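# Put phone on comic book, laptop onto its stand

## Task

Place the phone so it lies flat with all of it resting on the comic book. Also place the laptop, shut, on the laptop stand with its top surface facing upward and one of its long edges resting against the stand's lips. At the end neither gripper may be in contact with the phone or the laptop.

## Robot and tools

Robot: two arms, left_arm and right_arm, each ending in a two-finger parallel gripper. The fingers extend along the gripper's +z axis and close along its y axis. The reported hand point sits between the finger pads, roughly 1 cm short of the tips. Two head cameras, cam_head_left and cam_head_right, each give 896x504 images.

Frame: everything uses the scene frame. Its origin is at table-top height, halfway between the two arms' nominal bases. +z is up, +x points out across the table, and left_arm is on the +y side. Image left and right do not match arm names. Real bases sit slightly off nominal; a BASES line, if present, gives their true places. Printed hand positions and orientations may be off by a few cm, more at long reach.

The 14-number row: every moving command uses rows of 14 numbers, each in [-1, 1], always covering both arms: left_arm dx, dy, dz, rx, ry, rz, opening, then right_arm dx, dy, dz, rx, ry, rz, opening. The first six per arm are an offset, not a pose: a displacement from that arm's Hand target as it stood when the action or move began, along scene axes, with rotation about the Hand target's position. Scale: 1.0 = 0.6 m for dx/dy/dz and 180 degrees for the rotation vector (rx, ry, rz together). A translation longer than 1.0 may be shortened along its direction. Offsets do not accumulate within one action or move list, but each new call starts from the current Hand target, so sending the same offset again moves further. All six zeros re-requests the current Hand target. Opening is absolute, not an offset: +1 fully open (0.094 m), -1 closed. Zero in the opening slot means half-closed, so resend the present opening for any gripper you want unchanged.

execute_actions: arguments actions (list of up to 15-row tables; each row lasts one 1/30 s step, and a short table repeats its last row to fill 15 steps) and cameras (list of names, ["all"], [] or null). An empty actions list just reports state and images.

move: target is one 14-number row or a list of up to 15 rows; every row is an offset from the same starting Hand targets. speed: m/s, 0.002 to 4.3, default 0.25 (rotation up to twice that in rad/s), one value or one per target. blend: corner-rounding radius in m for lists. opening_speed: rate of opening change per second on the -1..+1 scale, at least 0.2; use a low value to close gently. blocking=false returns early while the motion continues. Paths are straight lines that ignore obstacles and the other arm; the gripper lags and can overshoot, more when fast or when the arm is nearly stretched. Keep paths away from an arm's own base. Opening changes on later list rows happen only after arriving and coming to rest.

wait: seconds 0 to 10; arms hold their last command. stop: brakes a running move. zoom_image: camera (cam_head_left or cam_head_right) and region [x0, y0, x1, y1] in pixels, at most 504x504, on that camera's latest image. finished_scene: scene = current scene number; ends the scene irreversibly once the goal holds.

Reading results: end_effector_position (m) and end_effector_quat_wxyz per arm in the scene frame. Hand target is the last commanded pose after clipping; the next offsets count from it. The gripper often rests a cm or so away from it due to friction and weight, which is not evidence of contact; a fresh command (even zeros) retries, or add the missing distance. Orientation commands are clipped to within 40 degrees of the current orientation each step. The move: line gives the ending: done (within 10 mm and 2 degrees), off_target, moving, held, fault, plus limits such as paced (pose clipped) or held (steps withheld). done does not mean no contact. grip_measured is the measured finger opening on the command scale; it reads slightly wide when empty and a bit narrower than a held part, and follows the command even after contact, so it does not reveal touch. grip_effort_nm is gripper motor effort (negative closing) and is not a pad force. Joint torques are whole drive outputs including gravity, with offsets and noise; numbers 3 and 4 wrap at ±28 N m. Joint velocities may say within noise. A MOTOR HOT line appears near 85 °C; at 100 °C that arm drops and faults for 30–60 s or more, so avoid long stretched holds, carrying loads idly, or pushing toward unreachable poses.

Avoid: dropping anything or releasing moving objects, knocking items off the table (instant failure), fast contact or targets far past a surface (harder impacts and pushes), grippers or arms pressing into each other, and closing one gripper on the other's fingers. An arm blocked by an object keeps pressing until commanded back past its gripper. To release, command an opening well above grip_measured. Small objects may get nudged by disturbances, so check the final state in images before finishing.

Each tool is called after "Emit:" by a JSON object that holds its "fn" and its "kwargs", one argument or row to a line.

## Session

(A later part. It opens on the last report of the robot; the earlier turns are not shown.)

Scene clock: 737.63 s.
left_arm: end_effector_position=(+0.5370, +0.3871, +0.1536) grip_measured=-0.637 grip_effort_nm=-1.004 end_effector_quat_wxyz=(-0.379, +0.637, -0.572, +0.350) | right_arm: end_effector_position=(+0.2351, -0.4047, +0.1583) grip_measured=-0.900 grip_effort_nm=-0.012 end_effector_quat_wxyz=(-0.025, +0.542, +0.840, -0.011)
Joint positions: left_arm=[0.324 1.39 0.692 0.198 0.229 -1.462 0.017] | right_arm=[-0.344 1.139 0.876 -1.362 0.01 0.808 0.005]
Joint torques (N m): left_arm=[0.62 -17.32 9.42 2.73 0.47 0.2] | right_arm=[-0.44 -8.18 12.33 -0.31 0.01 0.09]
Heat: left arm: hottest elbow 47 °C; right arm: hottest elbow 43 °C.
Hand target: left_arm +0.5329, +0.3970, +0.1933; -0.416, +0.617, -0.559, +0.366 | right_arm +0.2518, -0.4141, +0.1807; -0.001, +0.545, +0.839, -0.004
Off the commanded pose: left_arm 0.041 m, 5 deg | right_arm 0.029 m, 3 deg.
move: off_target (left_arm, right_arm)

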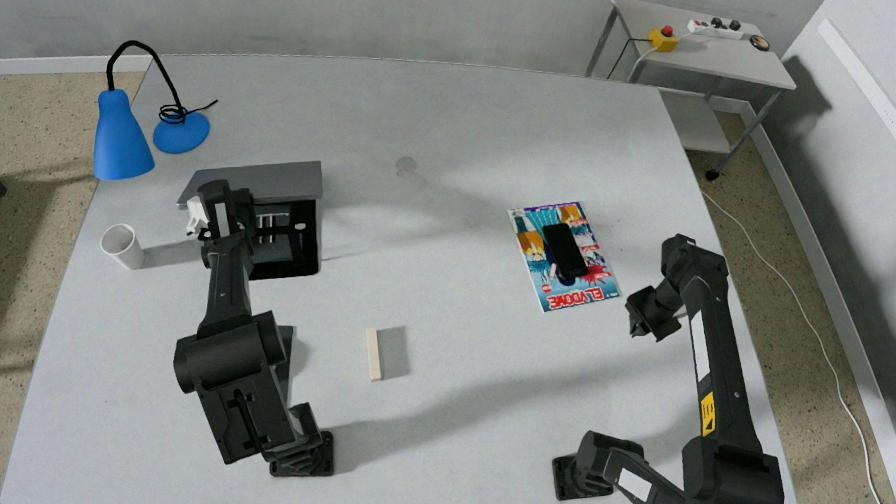

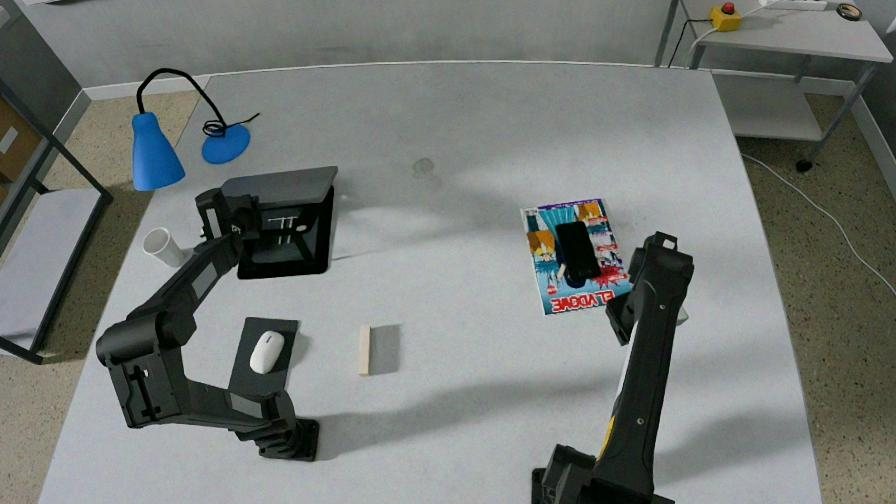

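Emit:
{"fn": "move", "kwargs": {
  "target": [
    [0.0,0.0,0.08,0.0,0.0,0,-0.98, 0,0,0,0,0,0,-0.9]
  ],
  "speed": 0.06,
  "cameras": ["all"]
}}

Emit:
{"fn": "zoom_image", "kwargs": {
  "camera": "cam_head_left",
  "region": [180, 130, 340, 280]
}}

Emit:
{"fn": "zoom_image", "kwargs": {
  "camera": "cam_head_right",
  "region": [200, 130, 350, 280]
}}

Scene clock: 745.97 s.
left_arm: end_effector_position=(+0.5135, +0.3817, +0.1470) grip_measured=-0.637 grip_effort_nm=-1.009 end_effector_quat_wxyz=(-0.339, +0.657, -0.592, +0.320) | right_arm: end_effector_position=(+0.2351, -0.4047, +0.1583) grip_measured=-0.900 grip_effort_nm=-0.012 end_effector_quat_wxyz=(-0.025, +0.542, +0.840, -0.011)
Joint positions: left_arm=[0.33 1.329 0.692 0.019 0.229 -1.434 0.017] | right_arm=[-0.344 1.139 0.876 -1.362 0.01 0.808 0.005]
Joint torques (N m): left_arm=[0.26 -19.78 15.53 3.25 0.66 -0.07] | right_arm=[-0.38 -8.12 12.34 -0.29 0.02 0.09]
Motor temperatures (°C): left_arm=[23 30 46 24 27 23 29] | right_arm=[26 33 44 25 24 23 25]
Heat: left arm: hottest elbow 46 °C; right arm: hottest elbow 44 °C.
Hand target: left_arm +0.5330, +0.3969, +0.2413; -0.416, +0.617, -0.559, +0.366 | right_arm +0.2518, -0.4141, +0.1807; -0.001, +0.545, +0.839, -0.004
Off the commanded pose: left_arm 0.097 m, 12 deg | right_arm 0.029 m, 3 deg.
move: off_target (left_arm, right_arm)

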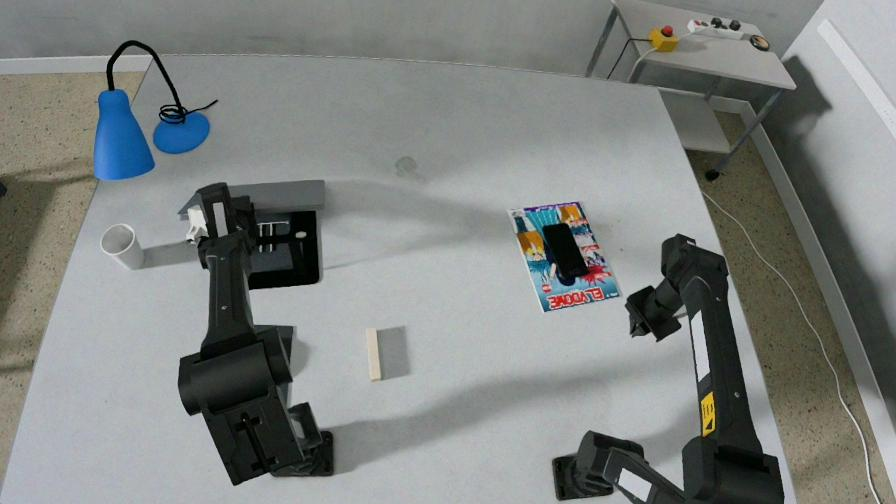

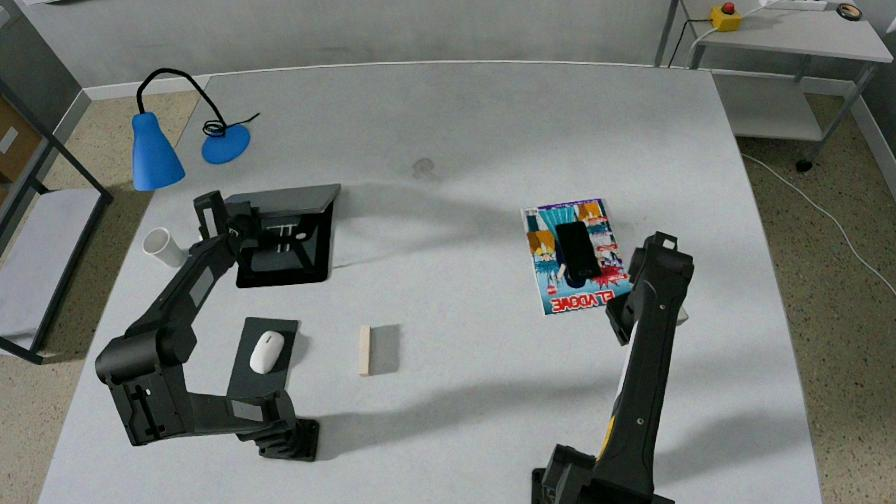

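Scaled by 3.150.

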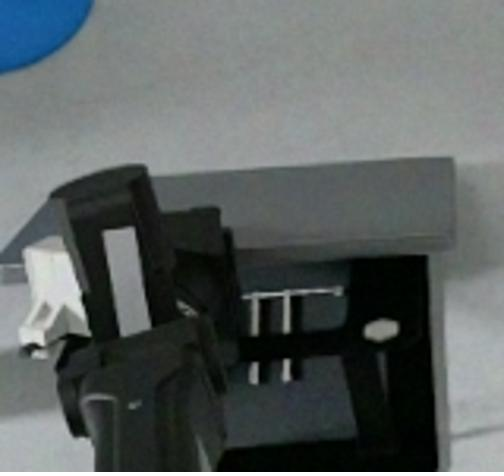

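Scaled by 3.360.

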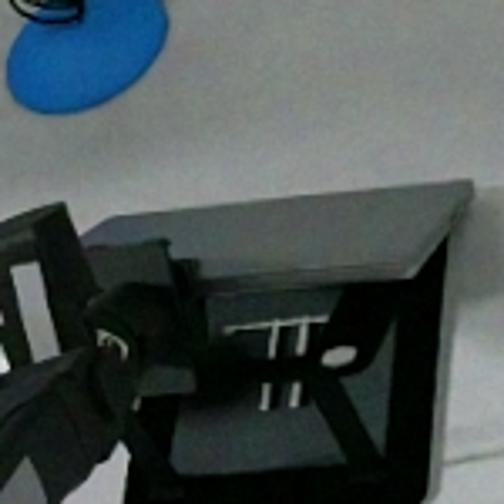

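Emit:
{"fn": "move", "kwargs": {
  "target": [
    [0.0,0.0,0.08,0.0,0.0,0,-0.98, 0,0,0,0,0,0,-0.9],
    [-0.03,0.0,0.1,0.0,0.0,0,-0.98, 0,0,0,0,0,0,-0.9]
  ],
  "speed": 0.08,
  "cameras": ["all"]
}}

Emit:
{"fn": "zoom_image", "kwargs": {
  "camera": "cam_head_left",
  "region": [180, 140, 340, 290]
}}

Emit:
{"fn": "zoom_image", "kwargs": {
  "camera": "cam_head_right",
  "region": [200, 140, 350, 290]
}}

Scene clock: 758.37 s.
left_arm: end_effector_position=(+0.4767, +0.3770, +0.1719) grip_measured=-0.637 grip_effort_nm=-1.009 end_effector_quat_wxyz=(-0.310, +0.675, -0.596, +0.305) | right_arm: end_effector_position=(+0.2351, -0.4047, +0.1583) grip_measured=-0.900 grip_effort_nm=-0.007 end_effector_quat_wxyz=(-0.025, +0.542, +0.840, -0.011)
Joint positions: left_arm=[0.354 1.185 0.692 -0.201 0.243 -1.427 0.017] | right_arm=[-0.344 1.139 0.876 -1.362 0.01 0.808 0.005]
Joint torques (N m): left_arm=[-0.73 -17.73 21.49 3.75 0.79 -0.04] | right_arm=[-0.26 -8.12 12.34 -0.31 0.02 0.1]
Heat: left arm: hottest elbow 45 °C; right arm: hottest elbow 44 °C.
Hand target: left_arm +0.5150, +0.3969, +0.3012; -0.416, +0.617, -0.559, +0.366 | right_arm +0.2518, -0.4141, +0.1807; -0.001, +0.545, +0.839, -0.004
Off the commanded pose: left_arm 0.136 m, 16 deg | right_arm 0.029 m, 3 deg.
move: off_target (left_arm, right_arm)

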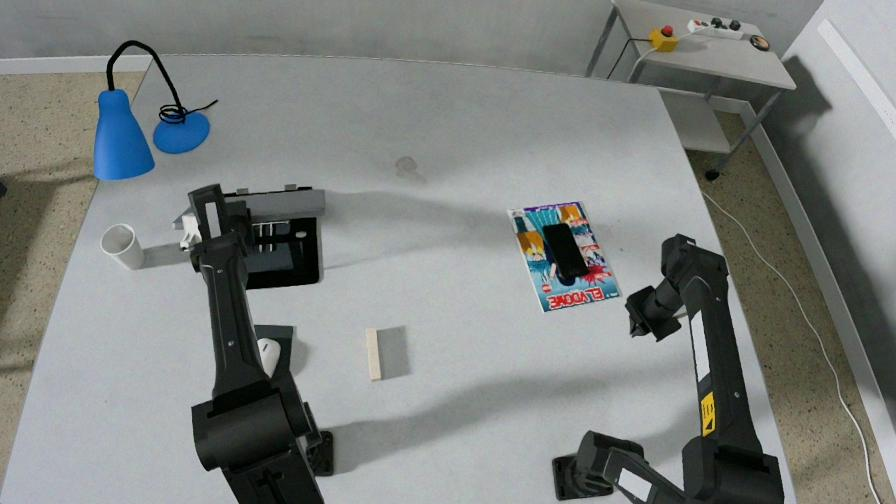

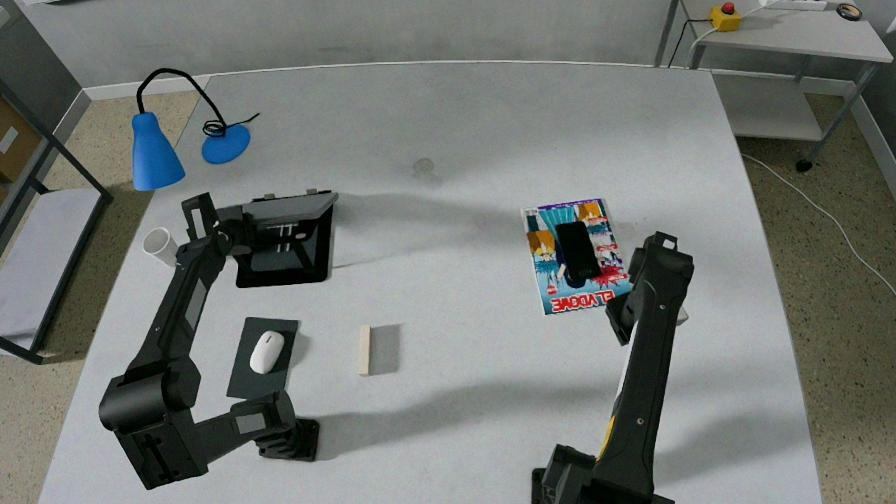

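Scaled by 3.150.

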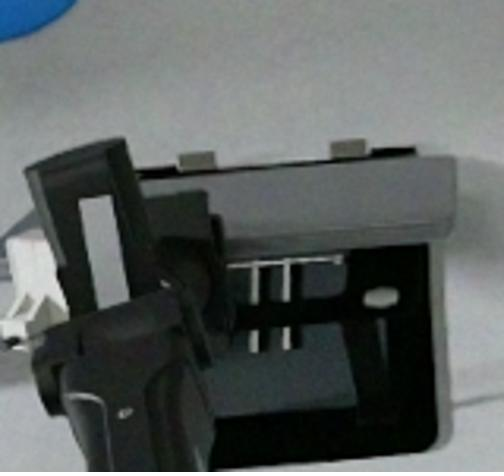

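Scaled by 3.360.

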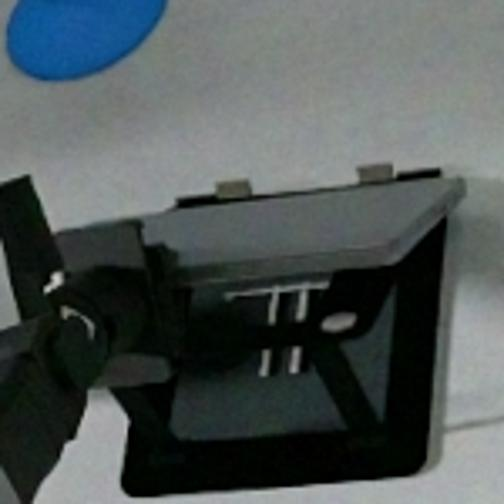

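Emit:
{"fn": "move", "kwargs": {
  "target": [
    [0.0,0.0,-0.09,0.0,0.0,-0.01,-0.98, 0,0,0,0,0,0,-0.9]
  ],
  "speed": 0.05,
  "cameras": ["all"]
}}

Emit:
{"fn": "zoom_image", "kwargs": {
  "camera": "cam_head_left",
  "region": [180, 140, 340, 290]
}}

Emit:
{"fn": "zoom_image", "kwargs": {
  "camera": "cam_head_right",
  "region": [200, 140, 350, 290]
}}

Scene clock: 766.03 s.
left_arm: end_effector_position=(+0.4834, +0.3799, +0.1610) grip_measured=-0.637 grip_effort_nm=-1.009 end_effector_quat_wxyz=(-0.319, +0.661, -0.598, +0.323) | right_arm: end_effector_position=(+0.2351, -0.4047, +0.1583) grip_measured=-0.900 grip_effort_nm=-0.012 end_effector_quat_wxyz=(-0.025, +0.542, +0.840, -0.011)
Joint positions: left_arm=[0.368 1.226 0.667 -0.101 0.283 -1.413 0.017] | right_arm=[-0.344 1.139 0.876 -1.362 0.01 0.808 0.005]
Joint torques (N m): left_arm=[-0.67 -15.38 15.73 5.68 0.78 -0.01] | right_arm=[-0.26 -8.18 12.38 -0.28 0.02 0.1]
Heat: left arm: hottest elbow 46 °C; right arm: hottest elbow 44 °C.
Hand target: left_arm +0.5150, +0.3970, +0.2474; -0.411, +0.608, -0.568, +0.373 | right_arm +0.2518, -0.4141, +0.1807; -0.001, +0.545, +0.839, -0.004
Off the commanded pose: left_arm 0.093 m, 14 deg | right_arm 0.029 m, 3 deg.
move: off_target (left_arm, right_arm)

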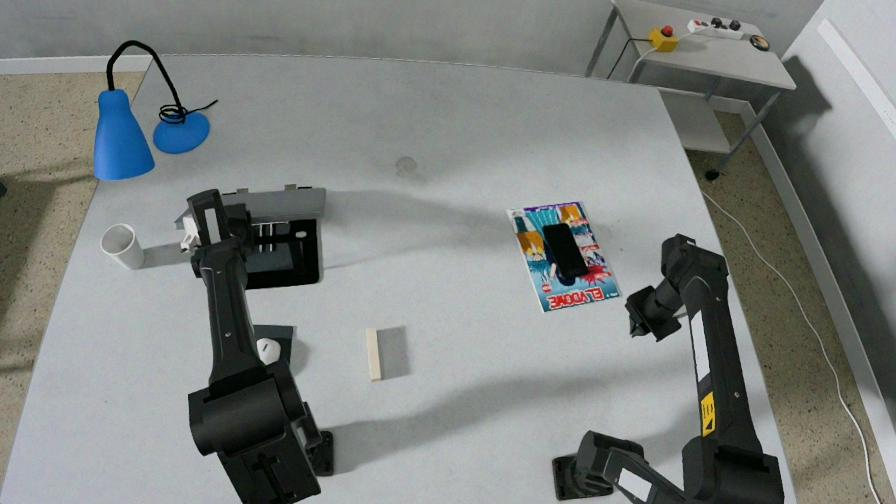

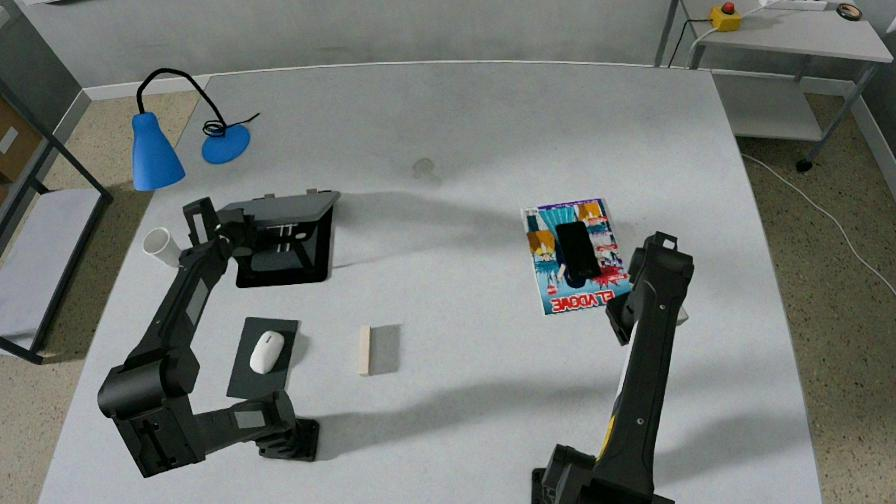

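Scaled by 3.150.

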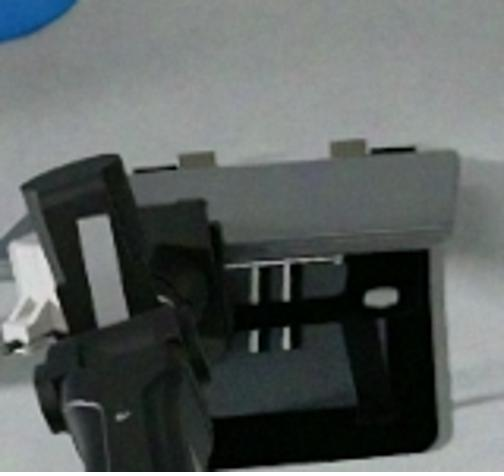

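Scaled by 3.360.

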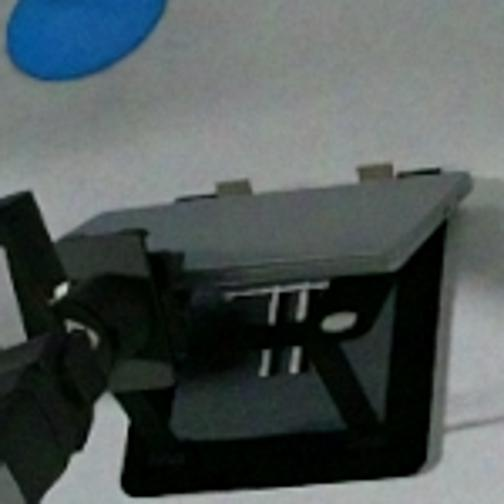

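Emit:
{"fn": "move", "kwargs": {
  "target": [
    [-0.015,0.0,-0.06,0.0,0.0,0,-0.98, 0,0,0,0,0,0,-0.9]
  ],
  "speed": 0.05,
  "cameras": ["all"]
}}

Emit:
{"fn": "zoom_image", "kwargs": {
  "camera": "cam_head_left",
  "region": [180, 140, 340, 290]
}}

Emit:
{"fn": "zoom_image", "kwargs": {
  "camera": "cam_head_right",
  "region": [200, 140, 350, 290]
}}

Scene clock: 770.87 s.
left_arm: end_effector_position=(+0.4828, +0.3813, +0.1469) grip_measured=-0.637 grip_effort_nm=-1.009 end_effector_quat_wxyz=(-0.338, +0.649, -0.592, +0.337) | right_arm: end_effector_position=(+0.2351, -0.4047, +0.1583) grip_measured=-0.900 grip_effort_nm=-0.012 end_effector_quat_wxyz=(-0.025, +0.542, +0.840, -0.011)
Joint positions: left_arm=[0.377 1.254 0.612 0.036 0.3 -1.414 0.017] | right_arm=[-0.344 1.139 0.876 -1.362 0.01 0.808 0.005]
Joint torques (N m): left_arm=[-0.67 -13.98 13.89 5 0.49 0.02] | right_arm=[-0.38 -8.06 12.37 -0.27 0.02 0.1]
Heat: left arm: hottest elbow 47 °C; right arm: hottest elbow 44 °C.
Hand target: left_arm +0.5060, +0.3970, +0.2113; -0.410, +0.608, -0.568, +0.373 | right_arm +0.2518, -0.4141, +0.1807; -0.001, +0.545, +0.839, -0.004
Off the commanded pose: left_arm 0.070 m, 11 deg | right_arm 0.029 m, 3 deg.
move: off_target (left_arm, right_arm)

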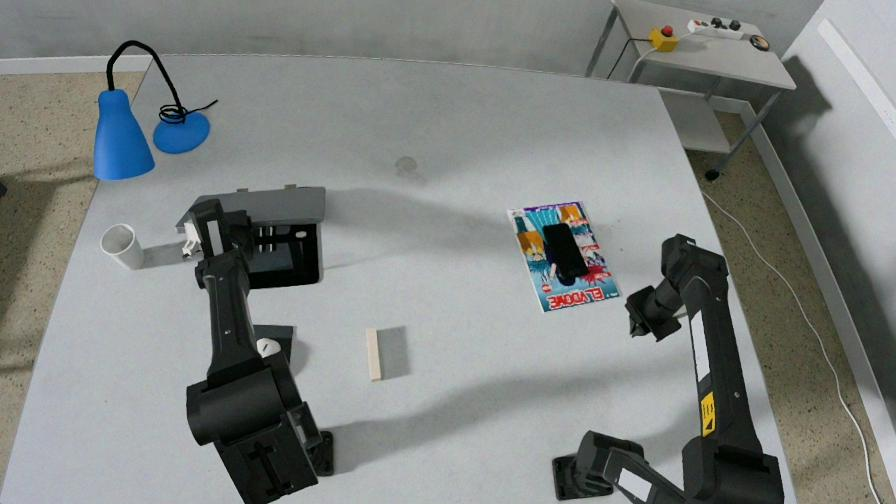

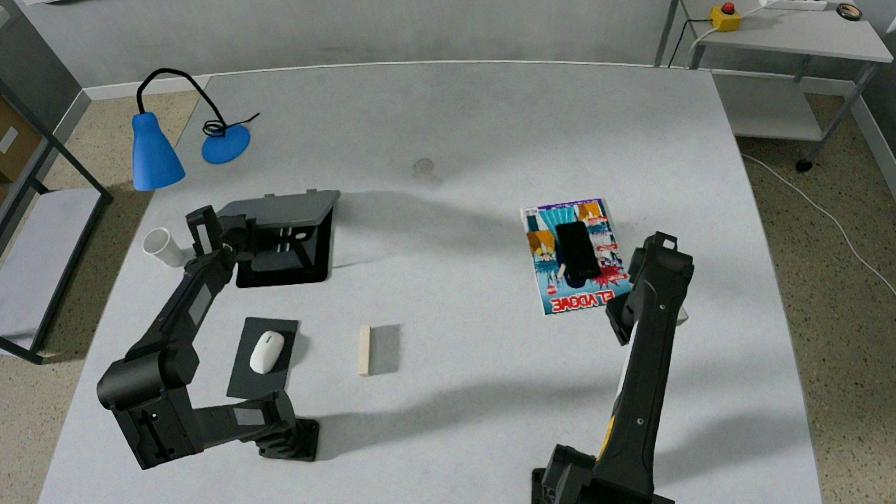

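Scaled by 3.150.

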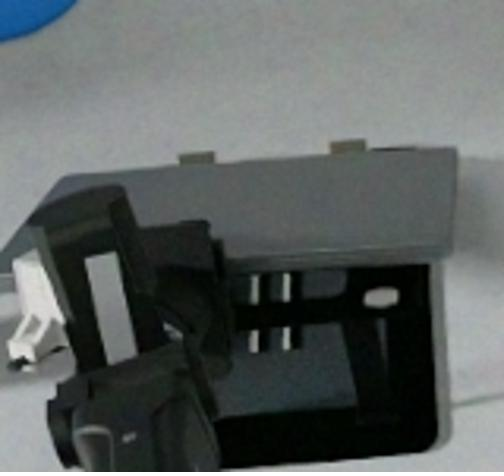

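Scaled by 3.360.

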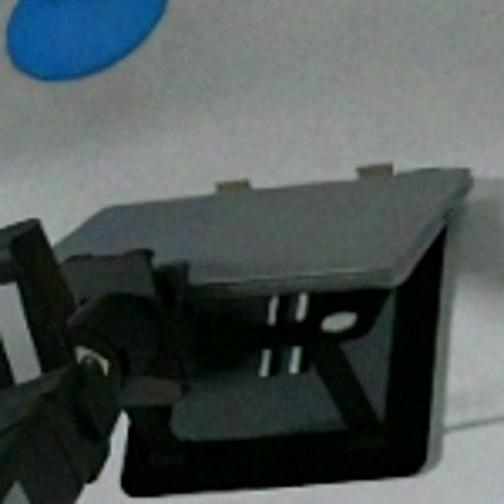

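Emit:
{"fn": "move", "kwargs": {
  "target": [
    [-0.015,0.0,-0.06,0.0,0.0,0,-0.98, 0,0,0,0,0,0,-0.9]
  ],
  "speed": 0.05,
  "cameras": ["all"]
}}

Emit:
{"fn": "zoom_image", "kwargs": {
  "camera": "cam_head_left",
  "region": [180, 140, 340, 290]
}}

Emit:
{"fn": "zoom_image", "kwargs": {
  "camera": "cam_head_right",
  "region": [200, 140, 350, 290]
}}

Scene clock: 776.33 s.
left_arm: end_effector_position=(+0.4873, +0.3838, +0.1455) grip_measured=-0.637 grip_effort_nm=-1.009 end_effector_quat_wxyz=(-0.364, +0.633, -0.582, +0.357) | right_arm: end_effector_position=(+0.2351, -0.4047, +0.1583) grip_measured=-0.900 grip_effort_nm=-0.007 end_effector_quat_wxyz=(-0.025, +0.542, +0.840, -0.011)
Joint positions: left_arm=[0.383 1.281 0.576 0.176 0.313 -1.424 0.017] | right_arm=[-0.344 1.139 0.876 -1.362 0.01 0.808 0.005]
Joint torques (N m): left_arm=[-0.15 -10.99 10.52 4.68 0.3 0.17] | right_arm=[-0.38 -8.12 12.36 -0.28 0.02 0.1]
Heat: left arm: hottest elbow 47 °C; right arm: hottest elbow 44 °C.
Hand target: left_arm +0.4970, +0.3970, +0.1754; -0.410, +0.608, -0.568, +0.373 | right_arm +0.2518, -0.4141, +0.1807; -0.001, +0.545, +0.839, -0.004
Off the commanded pose: left_arm 0.034 m, 7 deg | right_arm 0.029 m, 3 deg.
move: off_target (left_arm, right_arm)

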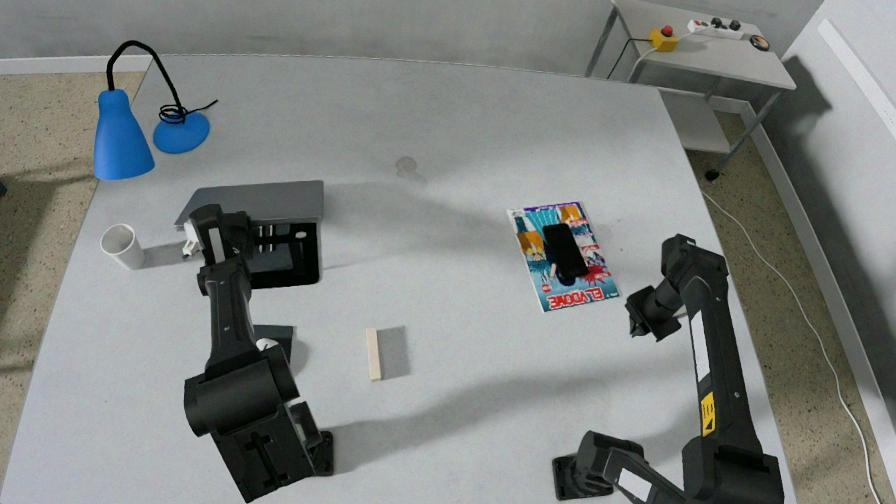

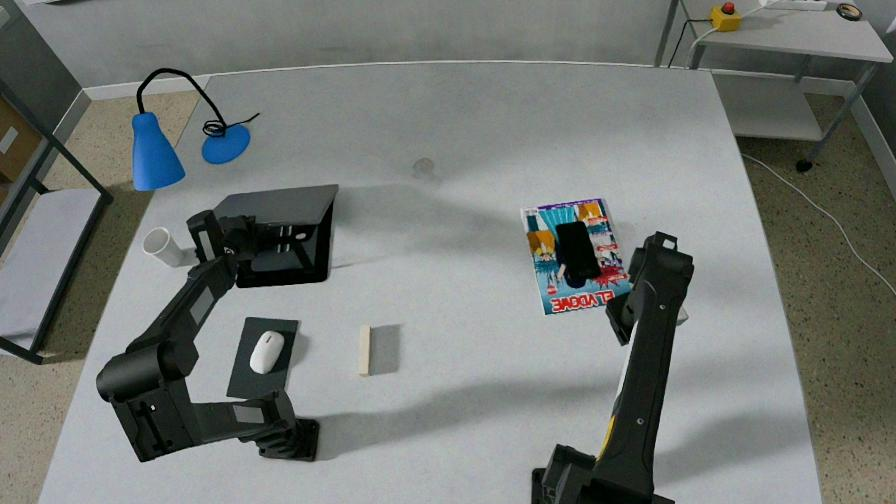

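Scaled by 3.150.

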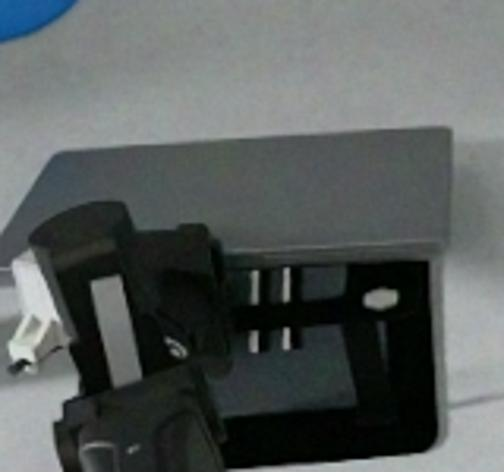

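Scaled by 3.360.

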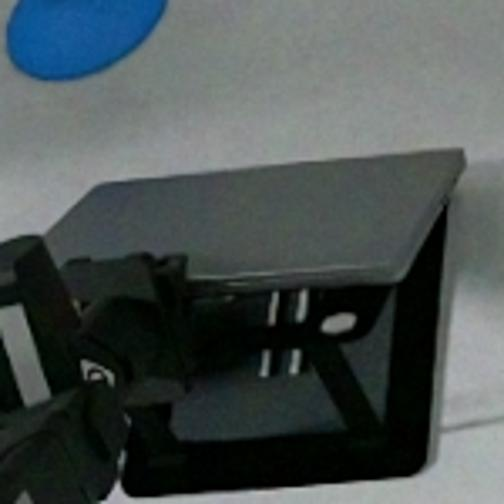

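Emit:
{"fn": "move", "kwargs": {
  "target": [
    [-0.05,0.0,0.05,-0.008,0.09,0,-0.98, 0,0,0,0,0,0,-0.9]
  ],
  "speed": 0.06,
  "cameras": ["all"]
}}

Emit:
{"fn": "zoom_image", "kwargs": {
  "camera": "cam_head_left",
  "region": [180, 140, 340, 290]
}}

Emit:
{"fn": "zoom_image", "kwargs": {
  "camera": "cam_head_right",
  "region": [200, 140, 350, 290]
}}

Scene clock: 785.40 s.
left_arm: end_effector_position=(+0.4523, +0.3800, +0.1547) grip_measured=-0.638 grip_effort_nm=-1.004 end_effector_quat_wxyz=(-0.277, +0.677, -0.620, +0.284) | right_arm: end_effector_position=(+0.2351, -0.4047, +0.1583) grip_measured=-0.900 grip_effort_nm=-0.012 end_effector_quat_wxyz=(-0.025, +0.542, +0.840, -0.011)
Joint positions: left_arm=[0.395 1.169 0.678 -0.303 0.281 -1.352 0.017] | right_arm=[-0.344 1.139 0.876 -1.362 0.01 0.808 0.005]
Joint torques (N m): left_arm=[-0.15 -12.4 17.31 0.32 -0.08 0.35] | right_arm=[-0.38 -8.23 12.34 -0.27 0.02 0.1]
Heat: left arm: hottest elbow 45 °C; right arm: hottest elbow 44 °C.
Hand target: left_arm +0.4670, +0.3970, +0.2053; -0.319, +0.659, -0.616, +0.291 | right_arm +0.2518, -0.4141, +0.1807; -0.001, +0.545, +0.839, -0.004
Off the commanded pose: left_arm 0.055 m, 5 deg | right_arm 0.029 m, 3 deg.
move: off_target (left_arm, right_arm)

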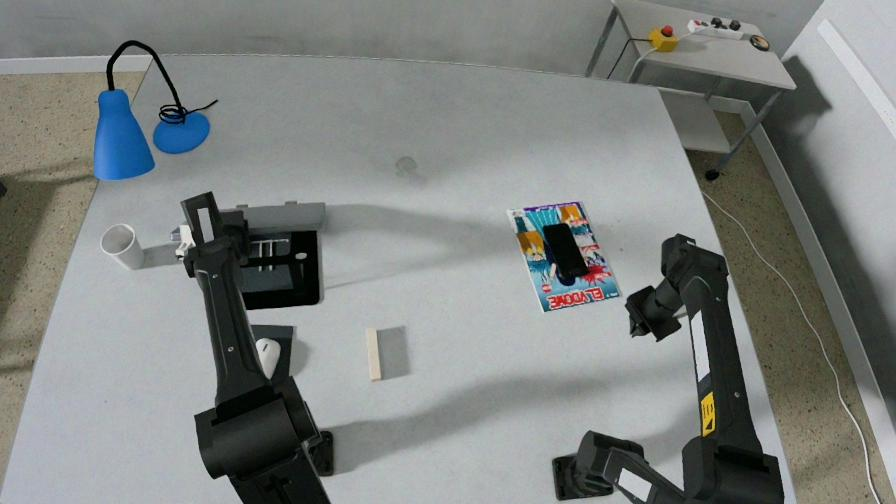

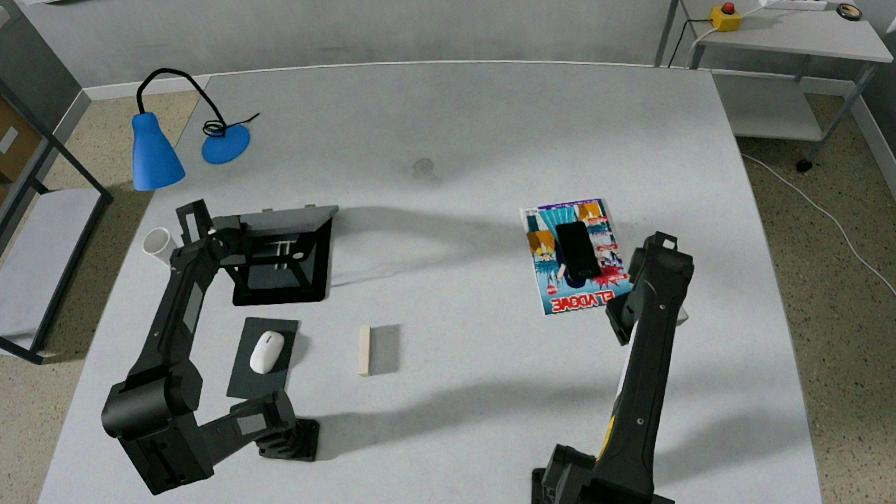

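Scaled by 3.150.

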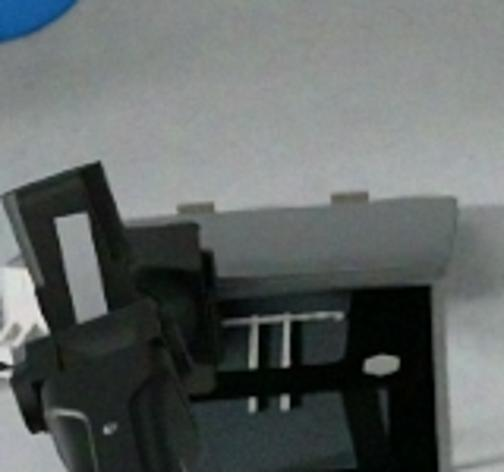

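Scaled by 3.360.

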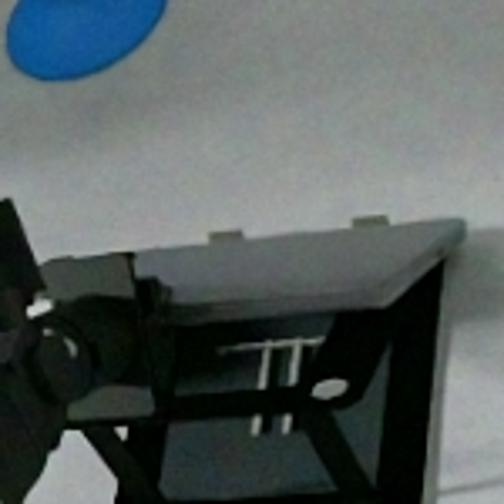

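Emit:
{"fn": "move", "kwargs": {
  "target": [
    [-0.02,0.0,-0.07,0.005,-0.056,0,-0.98, 0,0,0,0,0,0,-0.9]
  ],
  "speed": 0.05,
  "cameras": ["all"]
}}

Emit:
{"fn": "zoom_image", "kwargs": {
  "camera": "cam_head_left",
  "region": [180, 150, 340, 310]
}}

Emit:
{"fn": "zoom_image", "kwargs": {
  "camera": "cam_head_right",
  "region": [190, 150, 350, 310]
}}

Scene clock: 793.97 s.
left_arm: end_effector_position=(+0.4490, +0.3840, +0.1413) grip_measured=-0.638 grip_effort_nm=-1.013 end_effector_quat_wxyz=(-0.337, +0.648, -0.599, +0.330) | right_arm: end_effector_position=(+0.2351, -0.4047, +0.1583) grip_measured=-0.900 grip_effort_nm=-0.012 end_effector_quat_wxyz=(-0.025, +0.542, +0.840, -0.011)
Joint positions: left_arm=[0.426 1.175 0.543 0.004 0.335 -1.366 0.017] | right_arm=[-0.344 1.139 0.876 -1.362 0.01 0.808 0.005]
Joint torques (N m): left_arm=[0.26 -10.17 10 4.26 0.47 0.19] | right_arm=[-0.44 -8.18 12.36 -0.28 0.02 0.1]
Heat: left arm: hottest elbow 46 °C; right arm: hottest elbow 45 °C.
Hand target: left_arm +0.4550, +0.3969, +0.1632; -0.377, +0.629, -0.588, +0.343 | right_arm +0.2518, -0.4141, +0.1807; -0.001, +0.545, +0.839, -0.004
Off the commanded pose: left_arm 0.026 m, 5 deg | right_arm 0.029 m, 3 deg.
move: off_target (left_arm, right_arm)

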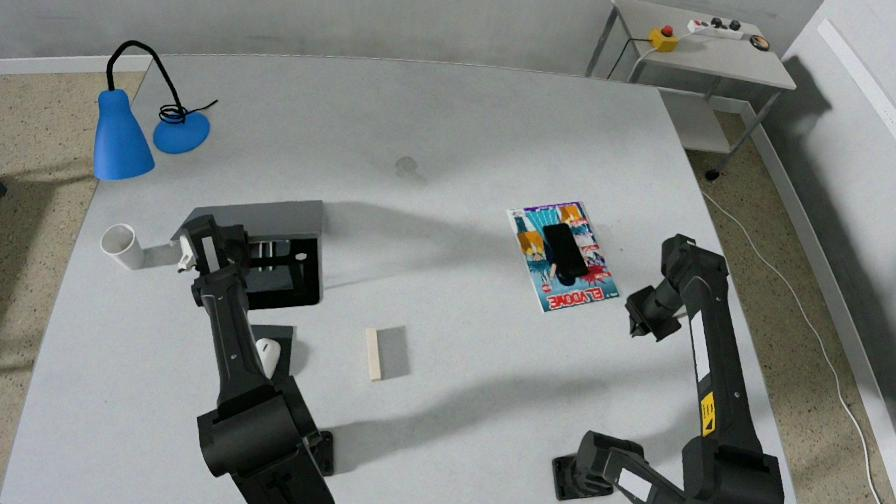

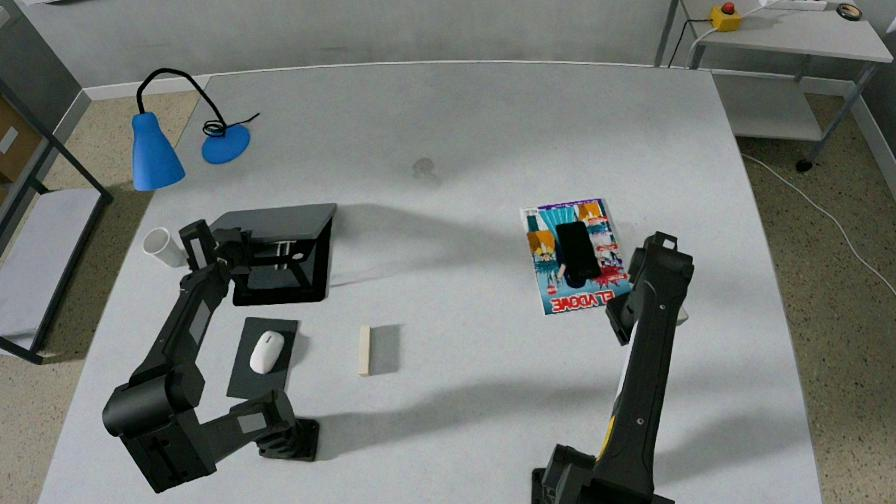

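Scaled by 3.150.

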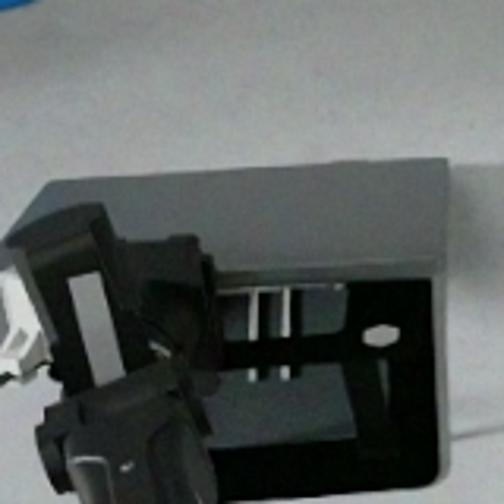

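Scaled by 3.150.

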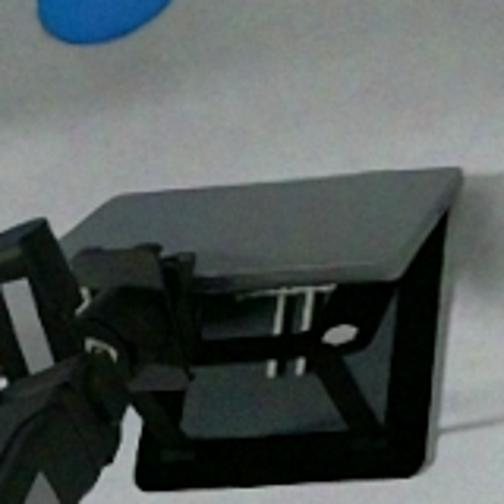

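Emit:
{"fn": "move", "kwargs": {
  "target": [
    [-0.03,0.0,0.03,-0.005,0.06,0,-0.98, 0,0,0,0,0,0,-0.9]
  ],
  "speed": 0.05,
  "cameras": ["all"]
}}

Emit:
{"fn": "zoom_image", "kwargs": {
  "camera": "cam_head_left",
  "region": [180, 150, 340, 310]
}}

Emit:
{"fn": "zoom_image", "kwargs": {
  "camera": "cam_head_right",
  "region": [190, 150, 350, 310]
}}

Scene clock: 803.73 s.
left_arm: end_effector_position=(+0.4275, +0.3822, +0.1455) grip_measured=-0.638 grip_effort_nm=-1.009 end_effector_quat_wxyz=(-0.286, +0.674, -0.618, +0.288) | right_arm: end_effector_position=(+0.2351, -0.4047, +0.1583) grip_measured=-0.900 grip_effort_nm=-0.017 end_effector_quat_wxyz=(-0.025, +0.542, +0.840, -0.011)
Joint positions: left_arm=[0.435 1.113 0.601 -0.269 0.31 -1.323 0.017] | right_arm=[-0.344 1.139 0.876 -1.362 0.01 0.808 0.005]
Joint torques (N m): left_arm=[-0.09 -10.4 16.06 0.08 -0.11 0.35] | right_arm=[-0.44 -8.12 12.33 -0.29 0.02 0.09]
Heat: left arm: hottest elbow 44 °C; right arm: hottest elbow 45 °C.
Hand target: left_arm +0.4370, +0.3970, +0.1813; -0.315, +0.661, -0.618, +0.286 | right_arm +0.2518, -0.4141, +0.1807; -0.001, +0.545, +0.839, -0.004
Off the commanded pose: left_arm 0.040 m, 4 deg | right_arm 0.029 m, 3 deg.
move: off_target (left_arm, right_arm)

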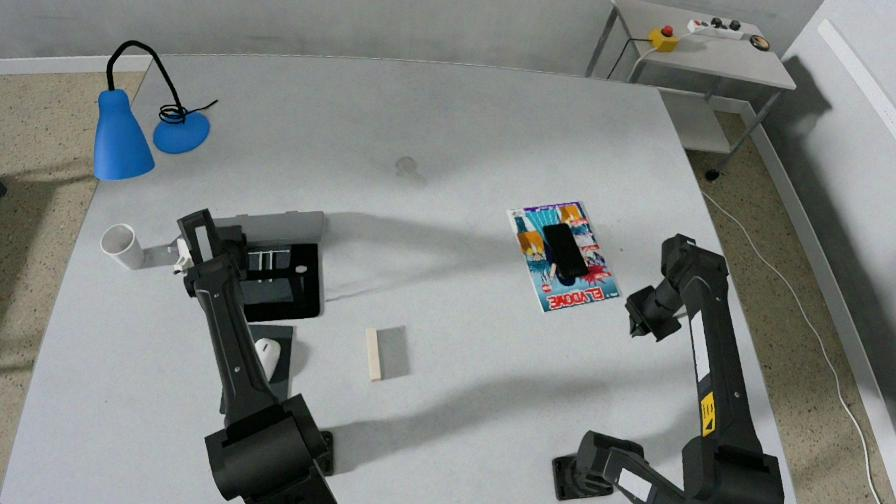

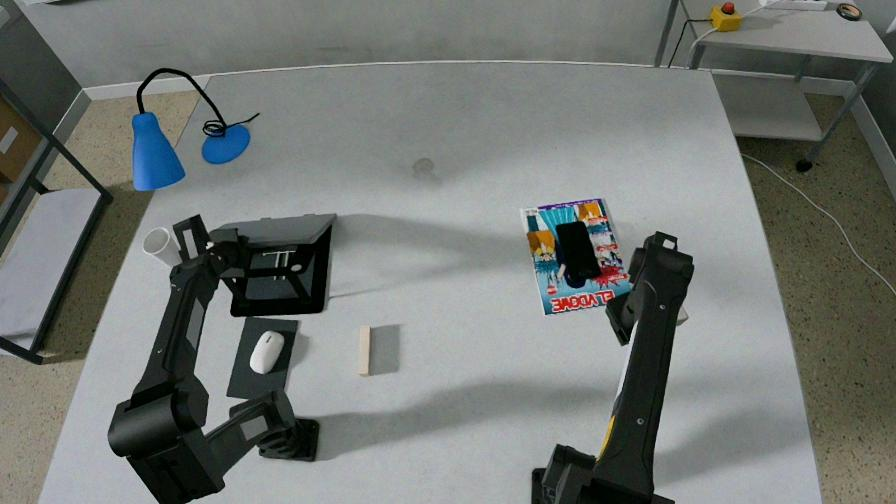

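Scaled by 3.150.

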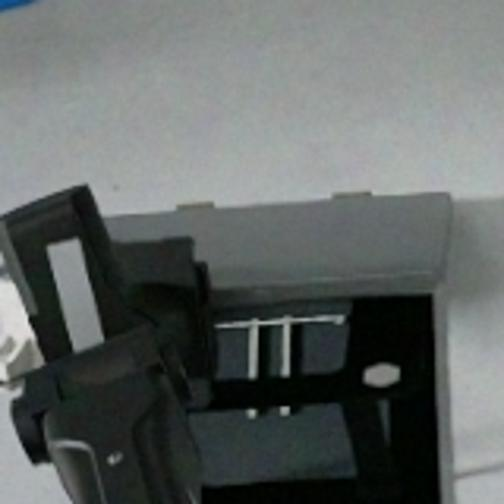

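Scaled by 3.150.

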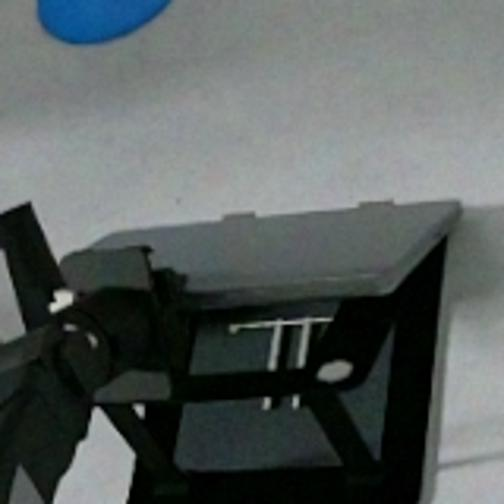

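Emit:
{"fn": "move", "kwargs": {
  "target": [
    [0,0,0.0,0,0,0,-0.45, 0,0,0,0,0,0,-0.9]
  ],
  "opening_speed": 0.2,
  "cameras": ["all"]
}}

Emit:
{"fn": "zoom_image", "kwargs": {
  "camera": "cam_head_left",
  "region": [180, 150, 340, 310]
}}

Emit:
{"fn": "zoom_image", "kwargs": {
  "camera": "cam_head_right",
  "region": [190, 150, 350, 310]
}}

Scene clock: 811.53 s.
left_arm: end_effector_position=(+0.4169, +0.3822, +0.1357) grip_measured=-0.452 grip_effort_nm=0.090 end_effector_quat_wxyz=(-0.267, +0.681, -0.626, +0.270) | right_arm: end_effector_position=(+0.2351, -0.4047, +0.1583) grip_measured=-0.900 grip_effort_nm=-0.007 end_effector_quat_wxyz=(-0.025, +0.542, +0.840, -0.011)
Joint positions: left_arm=[0.443 1.113 0.601 -0.328 0.3 -1.3 0.026] | right_arm=[-0.344 1.139 0.876 -1.362 0.01 0.808 0.005]
Joint torques (N m): left_arm=[-0.73 -11.28 15.73 1.74 0.23 0.16] | right_arm=[-0.44 -8.12 12.36 -0.29 0.02 0.1]
Heat: left arm: hottest elbow 45 °C; right arm: hottest elbow 45 °C.
Hand target: left_arm +0.4369, +0.3970, +0.1813; -0.315, +0.661, -0.618, +0.286 | right_arm +0.2518, -0.4141, +0.1807; -0.001, +0.545, +0.839, -0.004
Off the commanded pose: left_arm 0.052 m, 6 deg | right_arm 0.029 m, 3 deg.
move: off_target (left_arm, right_arm)

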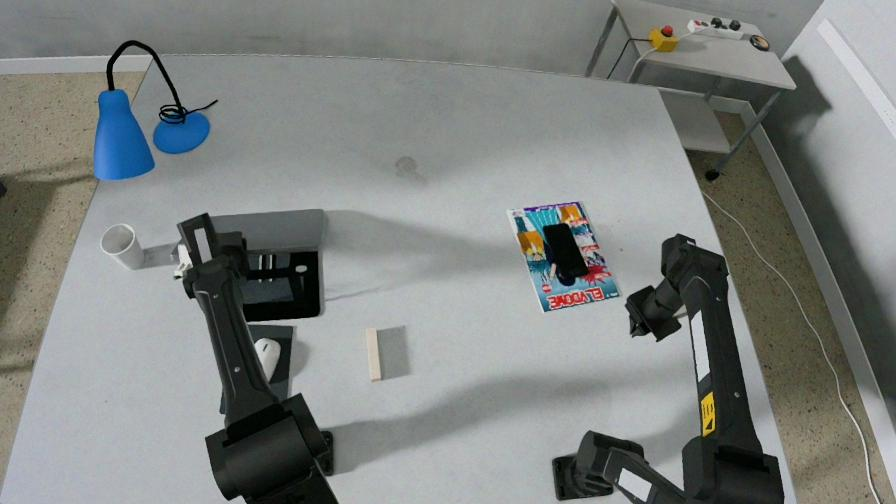

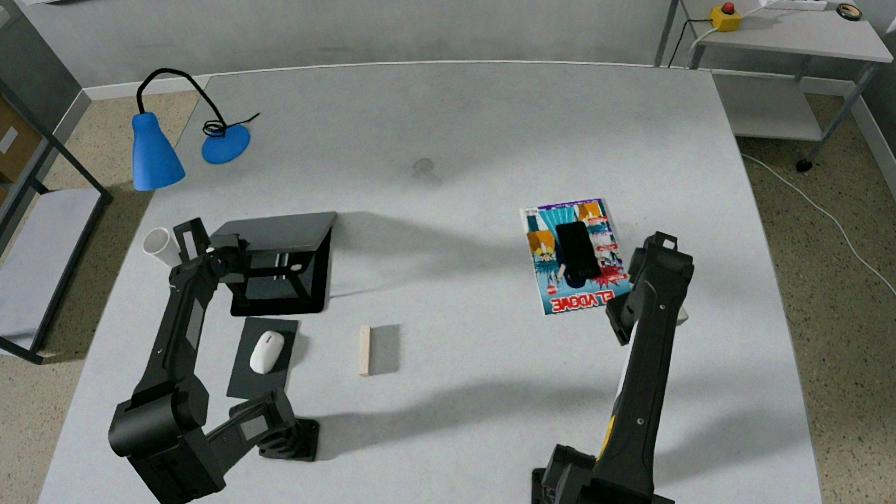

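Scaled by 3.150.

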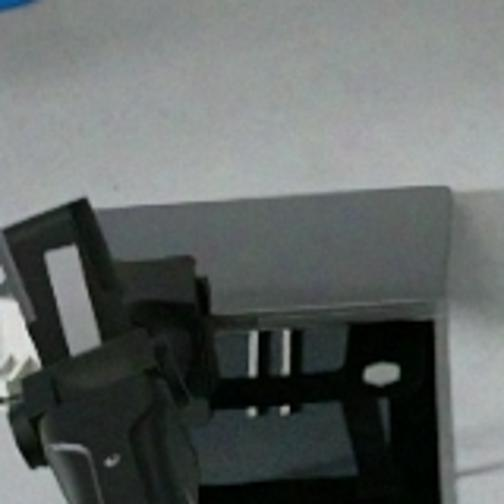

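Scaled by 3.150.

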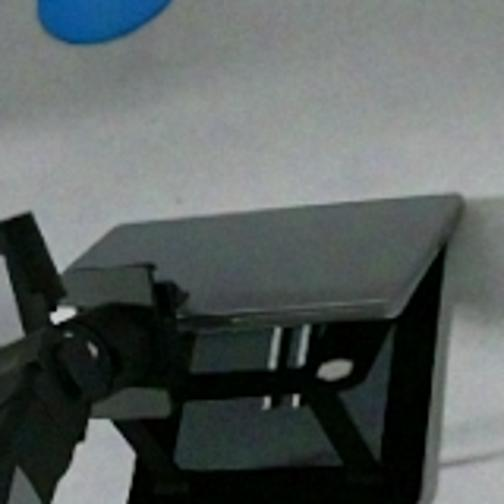

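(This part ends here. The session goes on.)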